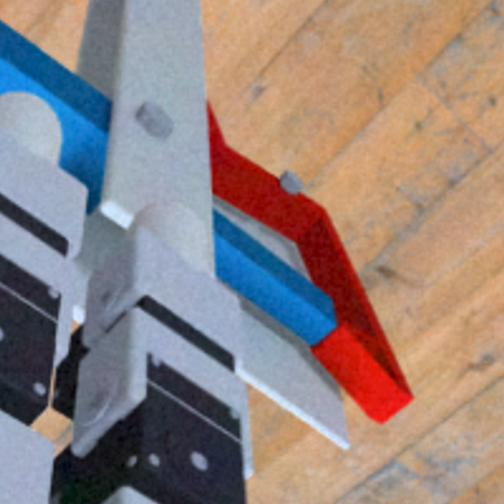

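>>> move --arm1 '{"joints":{"joint1_rad":1.2667,"joint2_rad":1.0741,"joint4_rad":0.9260,"joint6_rad":1.1335,"joint7_rad":-0.3678}}' --cameras '["arm1_cam_wrist","cam_end","cam_over"]'

Scene clock: 1394.50 s.
Joint torques (N m): arm1=[-0.07 -24.5 0.46 -6.93 -0.29 -0.14 -0.3] | arm2=[-0.29 -8.07 0.27 -8.2 0.07 0.32 0.07] | arm3=[0.54 1.8 -1.23 -7.69 0.06 -1.12 0.28]
Flange force (N): arm1=[0.5 4.2 -1.1] | arm2=[5.4 -0.5 -0.2] | arm3=[1.7 -4.7 1.5]
move: arm1 done
Joint velocities: within noise
arm1.joint_positions: joint1_rad=+1.267 joint2_rad=+1.074 joint3_rad=+0.000 joint4_rad=+0.926 joint5_rad=+0.000 joint6_rad=+1.133 joint7_rad=-0.368 hand_index_mcp=+0.753 hand_index_abd=-0.003 hand_index_pip=+0.576 hand_index_dip=+0.699 hand_middle_mcp=+0.753 hand_middle_abd=-0.002 hand_middle_pip=+0.575 hand_middle_dip=+0.698 hand_ring_mcp=+0.753 hand_ring_abd=-0.003 hand_ring_pip=+0.576 hand_ring_dip=+0.697 hand_thumb_cmc=+0.999 hand_thumb_axl=+0.678 hand_thumb_mcp=+0.998 hand_thumb_ipl=+0.699 hand_current_limit=+0.750 hand_speed=-0.300
arm1.joint_status: all done
arm1.hand_state: goal,goal,goal,goal,goal,goal,goal,goal,goal,goal,goal,goal,goal,goal,goal,goal
arm1.index_mcp_current_ma: 0
arm1.index_abd_current_ma: -2
arm1.index_pip_current_ma: -2
arm1.index_dip_current_ma: 2
arm1.middle_mcp_current_ma: 0
arm1.middle_abd_current_ma: -1
arm1.middle_pip_current_ma: -2
arm1.middle_dip_current_ma: 1
arm1.ring_mcp_current_ma: 0
arm1.ring_abd_current_ma: -2
arm1.ring_pip_current_ma: -2
arm1.ring_dip_current_ma: 0
arm1.thumb_cmc_current_ma: 0
arm1.thumb_axl_current_ma: 0
arm1.thumb_mcp_current_ma: -2
arm1.thumb_ipl_current_ma: -1
arm1.hand_goal_index_mcp: 0.754
arm1.hand_goal_index_abd: 0.000
arm1.hand_goal_index_pip: 0.578
arm1.hand_goal_index_dip: 0.696
arm1.hand_goal_middle_mcp: 0.754
arm1.hand_goal_middle_abd: 0.000
arm1.hand_goal_middle_pip: 0.578
arm1.hand_goal_middle_dip: 0.696
arm1.hand_goal_ring_mcp: 0.754
arm1.hand_goal_ring_abd: 0.000
arm1.hand_goal_ring_pip: 0.578
arm1.hand_goal_ring_dip: 0.696
arm1.hand_goal_thumb_cmc: 1.000
arm1.hand_goal_thumb_axl: 0.678
arm1.hand_goal_thumb_mcp: 1.000
arm1.hand_goal_thumb_ipl: 0.700
arm1.hand: x=-0.8572 y=+0.4824 z=+0.9514 quat_wxyz=(-0.001, +0.707, -0.707, -0.007) (m; scene frame)
arm2, arm3: as last shown
pictures: arm1_cam_wrist, cam_end, cam_over
camera_calibration:
arm1_cam_wrist: T_world_to_cam=[[-0.604669, 0.79603, -0.0266836, -0.840556], [0.52892, 0.426367, 0.733795, -0.498374], [0.5955, 0.429589, -0.678847, 1.07729], [0, 0, 0, 1]] pos_world=[-0.886183, 0.418806, 1.07459]

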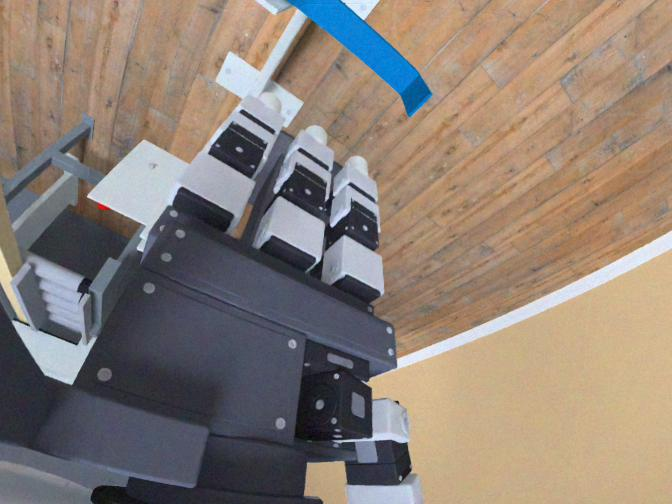

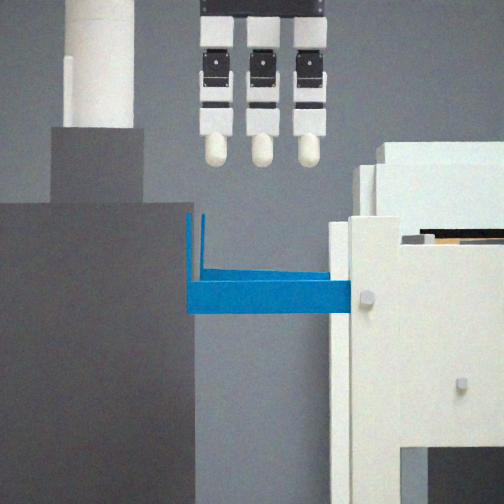

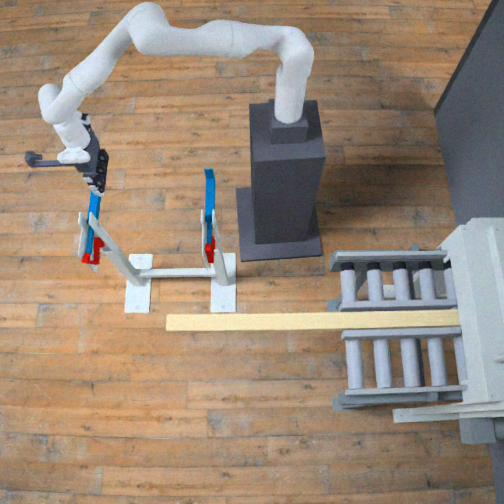

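>>> move --arm1 '{"joints":{"joint1_rad":1.2641,"joint2_rad":1.2706,"joint4_rad":0.9283,"joint6_rad":0.9347,"joint7_rad":-0.3704}}' --cameras '[]'

>>> move --arm1 '{"joints":{"joint1_rad":1.2617,"joint2_rad":1.5081,"joint4_rad":0.7799,"joint6_rad":0.8456,"joint7_rad":-0.3728},"min_time_s":2}' --cameras '["arm1_cam_wrist","cam_end"]'

Scene clock: 1408.13 s.
Joint torques (N m): arm1=[-0.08 -25.14 0.49 -6.08 -0.31 -0.12 -0.31] | arm2=[-0.23 -7.94 0.23 -8.22 0.07 0.3 0.04] | arm3=[0.54 1.78 -1.24 -7.78 -0.01 -1.1 0.27]
Flange force (N): arm1=[0.4 4.3 -0.2] | arm2=[5.8 -0.6 -0.3] | arm3=[1.8 -4.8 1.9]
move: arm1 done
Joint velocities: within noise
arm1.joint_positions: joint1_rad=+1.264 joint2_rad=+1.271 joint3_rad=+0.000 joint4_rad=+0.928 joint5_rad=+0.000 joint6_rad=+0.935 joint7_rad=-0.370 hand_index_mcp=+0.753 hand_index_abd=-0.003 hand_index_pip=+0.576 hand_index_dip=+0.699 hand_middle_mcp=+0.753 hand_middle_abd=-0.002 hand_middle_pip=+0.575 hand_middle_dip=+0.698 hand_ring_mcp=+0.753 hand_ring_abd=-0.003 hand_ring_pip=+0.576 hand_ring_dip=+0.697 hand_thumb_cmc=+0.999 hand_thumb_axl=+0.678 hand_thumb_mcp=+0.998 hand_thumb_ipl=+0.699 hand_current_limit=+0.750 hand_speed=-0.300
arm1.joint_status: all done
arm1.hand_state: goal,goal,goal,goal,goal,goal,goal,goal,goal,goal,goal,goal,goal,goal,goal,goal
arm1.index_mcp_current_ma: 0
arm1.index_abd_current_ma: -2
arm1.index_pip_current_ma: -2
arm1.index_dip_current_ma: 2
arm1.middle_mcp_current_ma: 0
arm1.middle_abd_current_ma: -1
arm1.middle_pip_current_ma: -2
arm1.middle_dip_current_ma: 1
arm1.ring_mcp_current_ma: 0
arm1.ring_abd_current_ma: -2
arm1.ring_pip_current_ma: -2
arm1.ring_dip_current_ma: 0
arm1.thumb_cmc_current_ma: 0
arm1.thumb_axl_current_ma: 0
arm1.thumb_mcp_current_ma: -2
arm1.thumb_ipl_current_ma: -1
arm1.hand_goal_index_mcp: 0.754
arm1.hand_goal_index_abd: 0.000
arm1.hand_goal_index_pip: 0.578
arm1.hand_goal_index_dip: 0.696
arm1.hand_goal_middle_mcp: 0.754
arm1.hand_goal_middle_abd: 0.000
arm1.hand_goal_middle_pip: 0.578
arm1.hand_goal_middle_dip: 0.696
arm1.hand_goal_ring_mcp: 0.754
arm1.hand_goal_ring_abd: 0.000
arm1.hand_goal_ring_pip: 0.578
arm1.hand_goal_ring_dip: 0.696
arm1.hand_goal_thumb_cmc: 1.000
arm1.hand_goal_thumb_axl: 0.678
arm1.hand_goal_thumb_mcp: 1.000
arm1.hand_goal_thumb_ipl: 0.700
arm1.hand: x=-0.8573 y=+0.4825 z=+0.8214 quat_wxyz=(-0.001, +0.707, -0.707, -0.007) (m; scene frame)
arm2.joint_positions: joint1_rad=-0.501 joint2_rad=+0.107 joint3_rad=+0.000 joint4_rad=+1.743 joint5_rad=+0.000 joint6_rad=+1.292 joint7_rad=+1.413 hand_index_mcp=+0.753 hand_index_abd=+0.000 hand_index_pip=+0.577 hand_index_dip=+0.696 hand_middle_mcp=+0.753 hand_middle_abd=+0.000 hand_middle_pip=-0.893 hand_middle_dip=-0.697 hand_ring_mcp=+0.753 hand_ring_abd=+0.000 hand_ring_pip=-0.894 hand_ring_dip=-0.697 hand_thumb_cmc=+0.714 hand_thumb_axl=+0.677 hand_thumb_mcp=+0.223 hand_thumb_ipl=+0.168 hand_current_limit=+0.400 hand_speed=-0.600
arm2.joint_status: not commanded
arm2.hand_state: goal,goal,goal,goal,goal,goal,goal,goal,goal,goal,goal,goal,goal,goal,goal,goal
arm2.index_mcp_current_ma: 0
arm2.index_abd_current_ma: 0
arm2.index_pip_current_ma: 0
arm2.index_dip_current_ma: 0
arm2.middle_mcp_current_ma: 0
arm2.middle_abd_current_ma: 0
arm2.middle_pip_current_ma: 1
arm2.middle_dip_current_ma: 0
arm2.ring_mcp_current_ma: 0
arm2.ring_abd_current_ma: 0
arm2.ring_pip_current_ma: 1
arm2.ring_dip_current_ma: 0
arm2.thumb_cmc_current_ma: 0
arm2.thumb_axl_current_ma: 0
arm2.thumb_mcp_current_ma: 0
arm2.thumb_ipl_current_ma: 0
arm2.hand_goal_index_mcp: 0.754
arm2.hand_goal_index_abd: 0.000
arm2.hand_goal_index_pip: 0.576
arm2.hand_goal_index_dip: 0.696
arm2.hand_goal_middle_mcp: 0.754
arm2.hand_goal_middle_abd: 0.000
arm2.hand_goal_middle_pip: -0.900
arm2.hand_goal_middle_dip: -0.700
arm2.hand_goal_ring_mcp: 0.754
arm2.hand_goal_ring_abd: 0.000
arm2.hand_goal_ring_pip: -0.900
arm2.hand_goal_ring_dip: -0.700
arm2.hand_goal_thumb_cmc: 0.714
arm2.hand_goal_thumb_axl: 0.678
arm2.hand_goal_thumb_mcp: 0.226
arm2.hand_goal_thumb_ipl: 0.168
arm2.hand: x=+0.8758 y=-0.4431 z=+1.0222 quat_wxyz=(+0.000, -0.866, +0.500, +0.000) (m; scene frame)
arm3.joint_positions: joint1_rad=+0.103 joint2_rad=-0.471 joint3_rad=-0.133 joint4_rad=+1.346 joint5_rad=+0.040 joint6_rad=+1.916 joint7_rad=+1.503 hand_index_mcp=+0.753 hand_index_abd=+0.000 hand_index_pip=+0.577 hand_index_dip=+0.696 hand_middle_mcp=+0.753 hand_middle_abd=+0.000 hand_middle_pip=+0.577 hand_middle_dip=+0.696 hand_ring_mcp=+0.753 hand_ring_abd=+0.000 hand_ring_pip=+0.577 hand_ring_dip=+0.696 hand_thumb_cmc=+0.714 hand_thumb_axl=+0.677 hand_thumb_mcp=+0.224 hand_thumb_ipl=+0.168 hand_current_limit=+0.400 hand_speed=-0.600
arm3.joint_status: not commanded
arm3.hand_state: goal,goal,goal,goal,goal,goal,goal,goal,goal,goal,goal,goal,goal,goal,goal,goal
arm3.index_mcp_current_ma: -1
arm3.index_abd_current_ma: 0
arm3.index_pip_current_ma: 0
arm3.index_dip_current_ma: 0
arm3.middle_mcp_current_ma: -1
arm3.middle_abd_current_ma: 0
arm3.middle_pip_current_ma: 0
arm3.middle_dip_current_ma: 0
arm3.ring_mcp_current_ma: -1
arm3.ring_abd_current_ma: 0
arm3.ring_pip_current_ma: 0
arm3.ring_dip_current_ma: 0
arm3.thumb_cmc_current_ma: 0
arm3.thumb_axl_current_ma: -1
arm3.thumb_mcp_current_ma: -2
arm3.thumb_ipl_current_ma: 0
arm3.hand_goal_index_mcp: 0.754
arm3.hand_goal_index_abd: 0.000
arm3.hand_goal_index_pip: 0.576
arm3.hand_goal_index_dip: 0.696
arm3.hand_goal_middle_mcp: 0.754
arm3.hand_goal_middle_abd: 0.000
arm3.hand_goal_middle_pip: 0.576
arm3.hand_goal_middle_dip: 0.696
arm3.hand_goal_ring_mcp: 0.754
arm3.hand_goal_ring_abd: 0.000
arm3.hand_goal_ring_pip: 0.576
arm3.hand_goal_ring_dip: 0.696
arm3.hand_goal_thumb_cmc: 0.714
arm3.hand_goal_thumb_axl: 0.678
arm3.hand_goal_thumb_mcp: 0.226
arm3.hand_goal_thumb_ipl: 0.168
arm3.hand: x=+1.1706 y=+0.2766 z=+1.4187 quat_wxyz=(+0.091, +0.740, +0.648, -0.153) (m; scene frame)
pictures: none
No camera images: "cameras" was empty.

Scene clock: 1410.47 s.
Joint torques (N m): arm1=[-0.06 -25.44 0.52 -5.61 -0.3 -0.12 -0.32] | arm2=[-0.21 -8.01 0.3 -8.13 0.04 0.25 0.01] | arm3=[0.55 1.76 -1.12 -7.75 -0.01 -1.14 0.24]
Flange force (N): arm1=[0.6 4.9 0.6] | arm2=[5.4 -0.5 -0.7] | arm3=[1.7 -4.5 1.6]
move: arm1 done
Joint velocities: within noise
arm1.joint_positions: joint1_rad=+1.262 joint2_rad=+1.508 joint3_rad=+0.000 joint4_rad=+0.780 joint5_rad=+0.000 joint6_rad=+0.846 joint7_rad=-0.373 hand_index_mcp=+0.753 hand_index_abd=-0.003 hand_index_pip=+0.576 hand_index_dip=+0.699 hand_middle_mcp=+0.753 hand_middle_abd=-0.002 hand_middle_pip=+0.575 hand_middle_dip=+0.698 hand_ring_mcp=+0.753 hand_ring_abd=-0.003 hand_ring_pip=+0.576 hand_ring_dip=+0.697 hand_thumb_cmc=+0.999 hand_thumb_axl=+0.678 hand_thumb_mcp=+0.998 hand_thumb_ipl=+0.699 hand_current_limit=+0.750 hand_speed=-0.300
arm1.joint_status: all done
arm1.hand_state: goal,goal,goal,goal,goal,goal,goal,goal,goal,goal,goal,goal,goal,goal,goal,goal
arm1.index_mcp_current_ma: 0
arm1.index_abd_current_ma: -2
arm1.index_pip_current_ma: -2
arm1.index_dip_current_ma: 2
arm1.middle_mcp_current_ma: 0
arm1.middle_abd_current_ma: -1
arm1.middle_pip_current_ma: -2
arm1.middle_dip_current_ma: 1
arm1.ring_mcp_current_ma: 0
arm1.ring_abd_current_ma: -2
arm1.ring_pip_current_ma: -2
arm1.ring_dip_current_ma: 0
arm1.thumb_cmc_current_ma: 0
arm1.thumb_axl_current_ma: 0
arm1.thumb_mcp_current_ma: -2
arm1.thumb_ipl_current_ma: -1
arm1.hand_goal_index_mcp: 0.754
arm1.hand_goal_index_abd: 0.000
arm1.hand_goal_index_pip: 0.578
arm1.hand_goal_index_dip: 0.696
arm1.hand_goal_middle_mcp: 0.754
arm1.hand_goal_middle_abd: 0.000
arm1.hand_goal_middle_pip: 0.578
arm1.hand_goal_middle_dip: 0.696
arm1.hand_goal_ring_mcp: 0.754
arm1.hand_goal_ring_abd: 0.000
arm1.hand_goal_ring_pip: 0.578
arm1.hand_goal_ring_dip: 0.696
arm1.hand_goal_thumb_cmc: 1.000
arm1.hand_goal_thumb_axl: 0.678
arm1.hand_goal_thumb_mcp: 1.000
arm1.hand_goal_thumb_ipl: 0.700
arm1.hand: x=-0.8574 y=+0.4825 z=+0.7014 quat_wxyz=(-0.001, +0.707, -0.707, -0.007) (m; scene frame)
arm2, arm3: as last shown
pictures: arm1_cam_wrist, cam_end
camera_calibration:
arm1_cam_wrist: T_world_to_cam=[[-0.604676, 0.796021, -0.0267854, -0.847283], [0.528838, 0.426411, 0.733828, -0.315106], [0.595564, 0.429563, -0.678807, 0.907697], [0, 0, 0, 1]] pos_world=[-0.886284, 0.418906, 0.82469]

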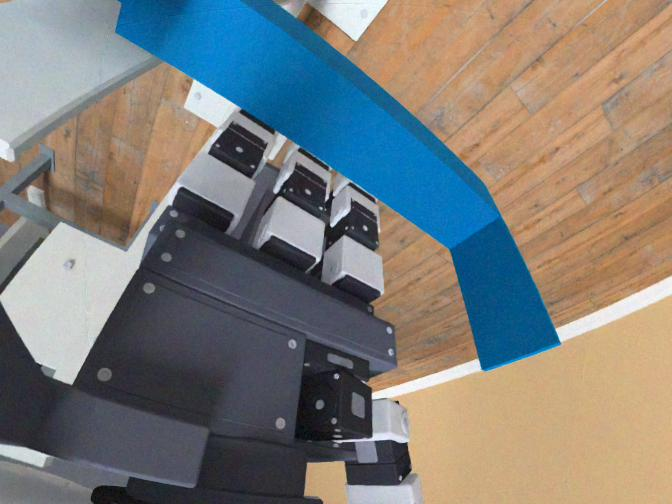

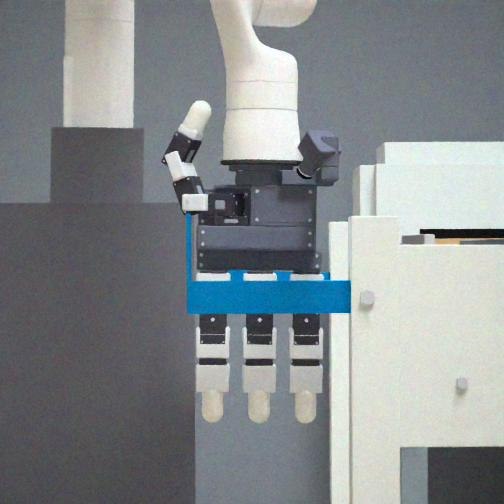

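>>> move --arm1 '{"joints":{"hand_index_pip":-0.8,"hand_middle_pip":-0.8,"hand_ring_pip":-0.8,"hand_index_mcp":0.72,"hand_middle_mcp":0.72,"hand_ring_mcp":0.72}}' --cameras '["arm1_cam_wrist","cam_end"]'

Scene clock: 1417.63 s.
Joint torques (N m): arm1=[-0.05 -25.5 0.56 -5.66 -0.27 -0.17 -0.34] | arm2=[-0.2 -7.93 0.36 -8.15 0.08 0.35 0.07] | arm3=[0.55 1.75 -1.22 -7.73 0.03 -1.13 0.29]
Flange force (N): arm1=[0.6 4.8 0.6] | arm2=[5.7 -0.3 -0.4] | arm3=[1.6 -4.7 1.5]
move: arm1 done
Joint velocities: within noise
arm1.joint_positions: joint1_rad=+1.262 joint2_rad=+1.508 joint3_rad=+0.000 joint4_rad=+0.780 joint5_rad=+0.000 joint6_rad=+0.846 joint7_rad=-0.373 hand_index_mcp=+0.722 hand_index_abd=-0.003 hand_index_pip=-0.793 hand_index_dip=+0.699 hand_middle_mcp=+0.722 hand_middle_abd=-0.002 hand_middle_pip=-0.791 hand_middle_dip=+0.698 hand_ring_mcp=+0.722 hand_ring_abd=-0.003 hand_ring_pip=-0.793 hand_ring_dip=+0.697 hand_thumb_cmc=+0.999 hand_thumb_axl=+0.678 hand_thumb_mcp=+0.998 hand_thumb_ipl=+0.699 hand_current_limit=+0.750 hand_speed=-0.300
arm1.joint_status: all done
arm1.hand_state: goal,goal,goal,goal,goal,goal,goal,goal,goal,goal,goal,goal,goal,goal,goal,goal
arm1.index_mcp_current_ma: 1
arm1.index_abd_current_ma: -2
arm1.index_pip_current_ma: 8
arm1.index_dip_current_ma: 2
arm1.middle_mcp_current_ma: 1
arm1.middle_abd_current_ma: -1
arm1.middle_pip_current_ma: 10
arm1.middle_dip_current_ma: 1
arm1.ring_mcp_current_ma: 1
arm1.ring_abd_current_ma: -2
arm1.ring_pip_current_ma: 8
arm1.ring_dip_current_ma: 0
arm1.thumb_cmc_current_ma: 0
arm1.thumb_axl_current_ma: 0
arm1.thumb_mcp_current_ma: -2
arm1.thumb_ipl_current_ma: -1
arm1.hand_goal_index_mcp: 0.720
arm1.hand_goal_index_abd: 0.000
arm1.hand_goal_index_pip: -0.800
arm1.hand_goal_index_dip: 0.696
arm1.hand_goal_middle_mcp: 0.720
arm1.hand_goal_middle_abd: 0.000
arm1.hand_goal_middle_pip: -0.800
arm1.hand_goal_middle_dip: 0.696
arm1.hand_goal_ring_mcp: 0.720
arm1.hand_goal_ring_abd: 0.000
arm1.hand_goal_ring_pip: -0.800
arm1.hand_goal_ring_dip: 0.696
arm1.hand_goal_thumb_cmc: 1.000
arm1.hand_goal_thumb_axl: 0.678
arm1.hand_goal_thumb_mcp: 1.000
arm1.hand_goal_thumb_ipl: 0.700
arm1.hand: x=-0.8574 y=+0.4825 z=+0.7014 quat_wxyz=(-0.001, +0.707, -0.707, -0.007) (m; scene frame)
arm2, arm3: as last shown
pictures: arm1_cam_wrist, cam_end
camera_calibration:
arm1_cam_wrist: T_world_to_cam=[[-0.604665, 0.79603, -0.0267691, -0.84729], [0.528852, 0.426393, 0.733829, -0.315087], [0.595564, 0.429563, -0.678807, 0.907697], [0, 0, 0, 1]] pos_world=[-0.886284, 0.418906, 0.82469]

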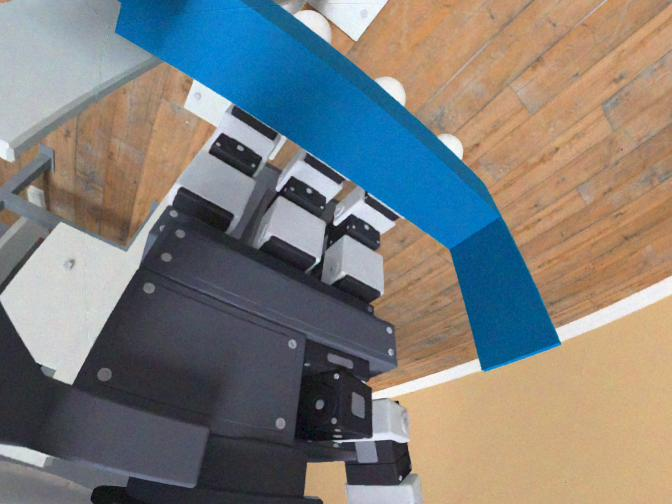

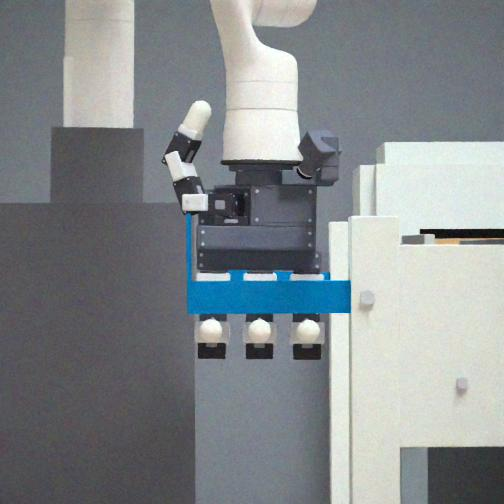

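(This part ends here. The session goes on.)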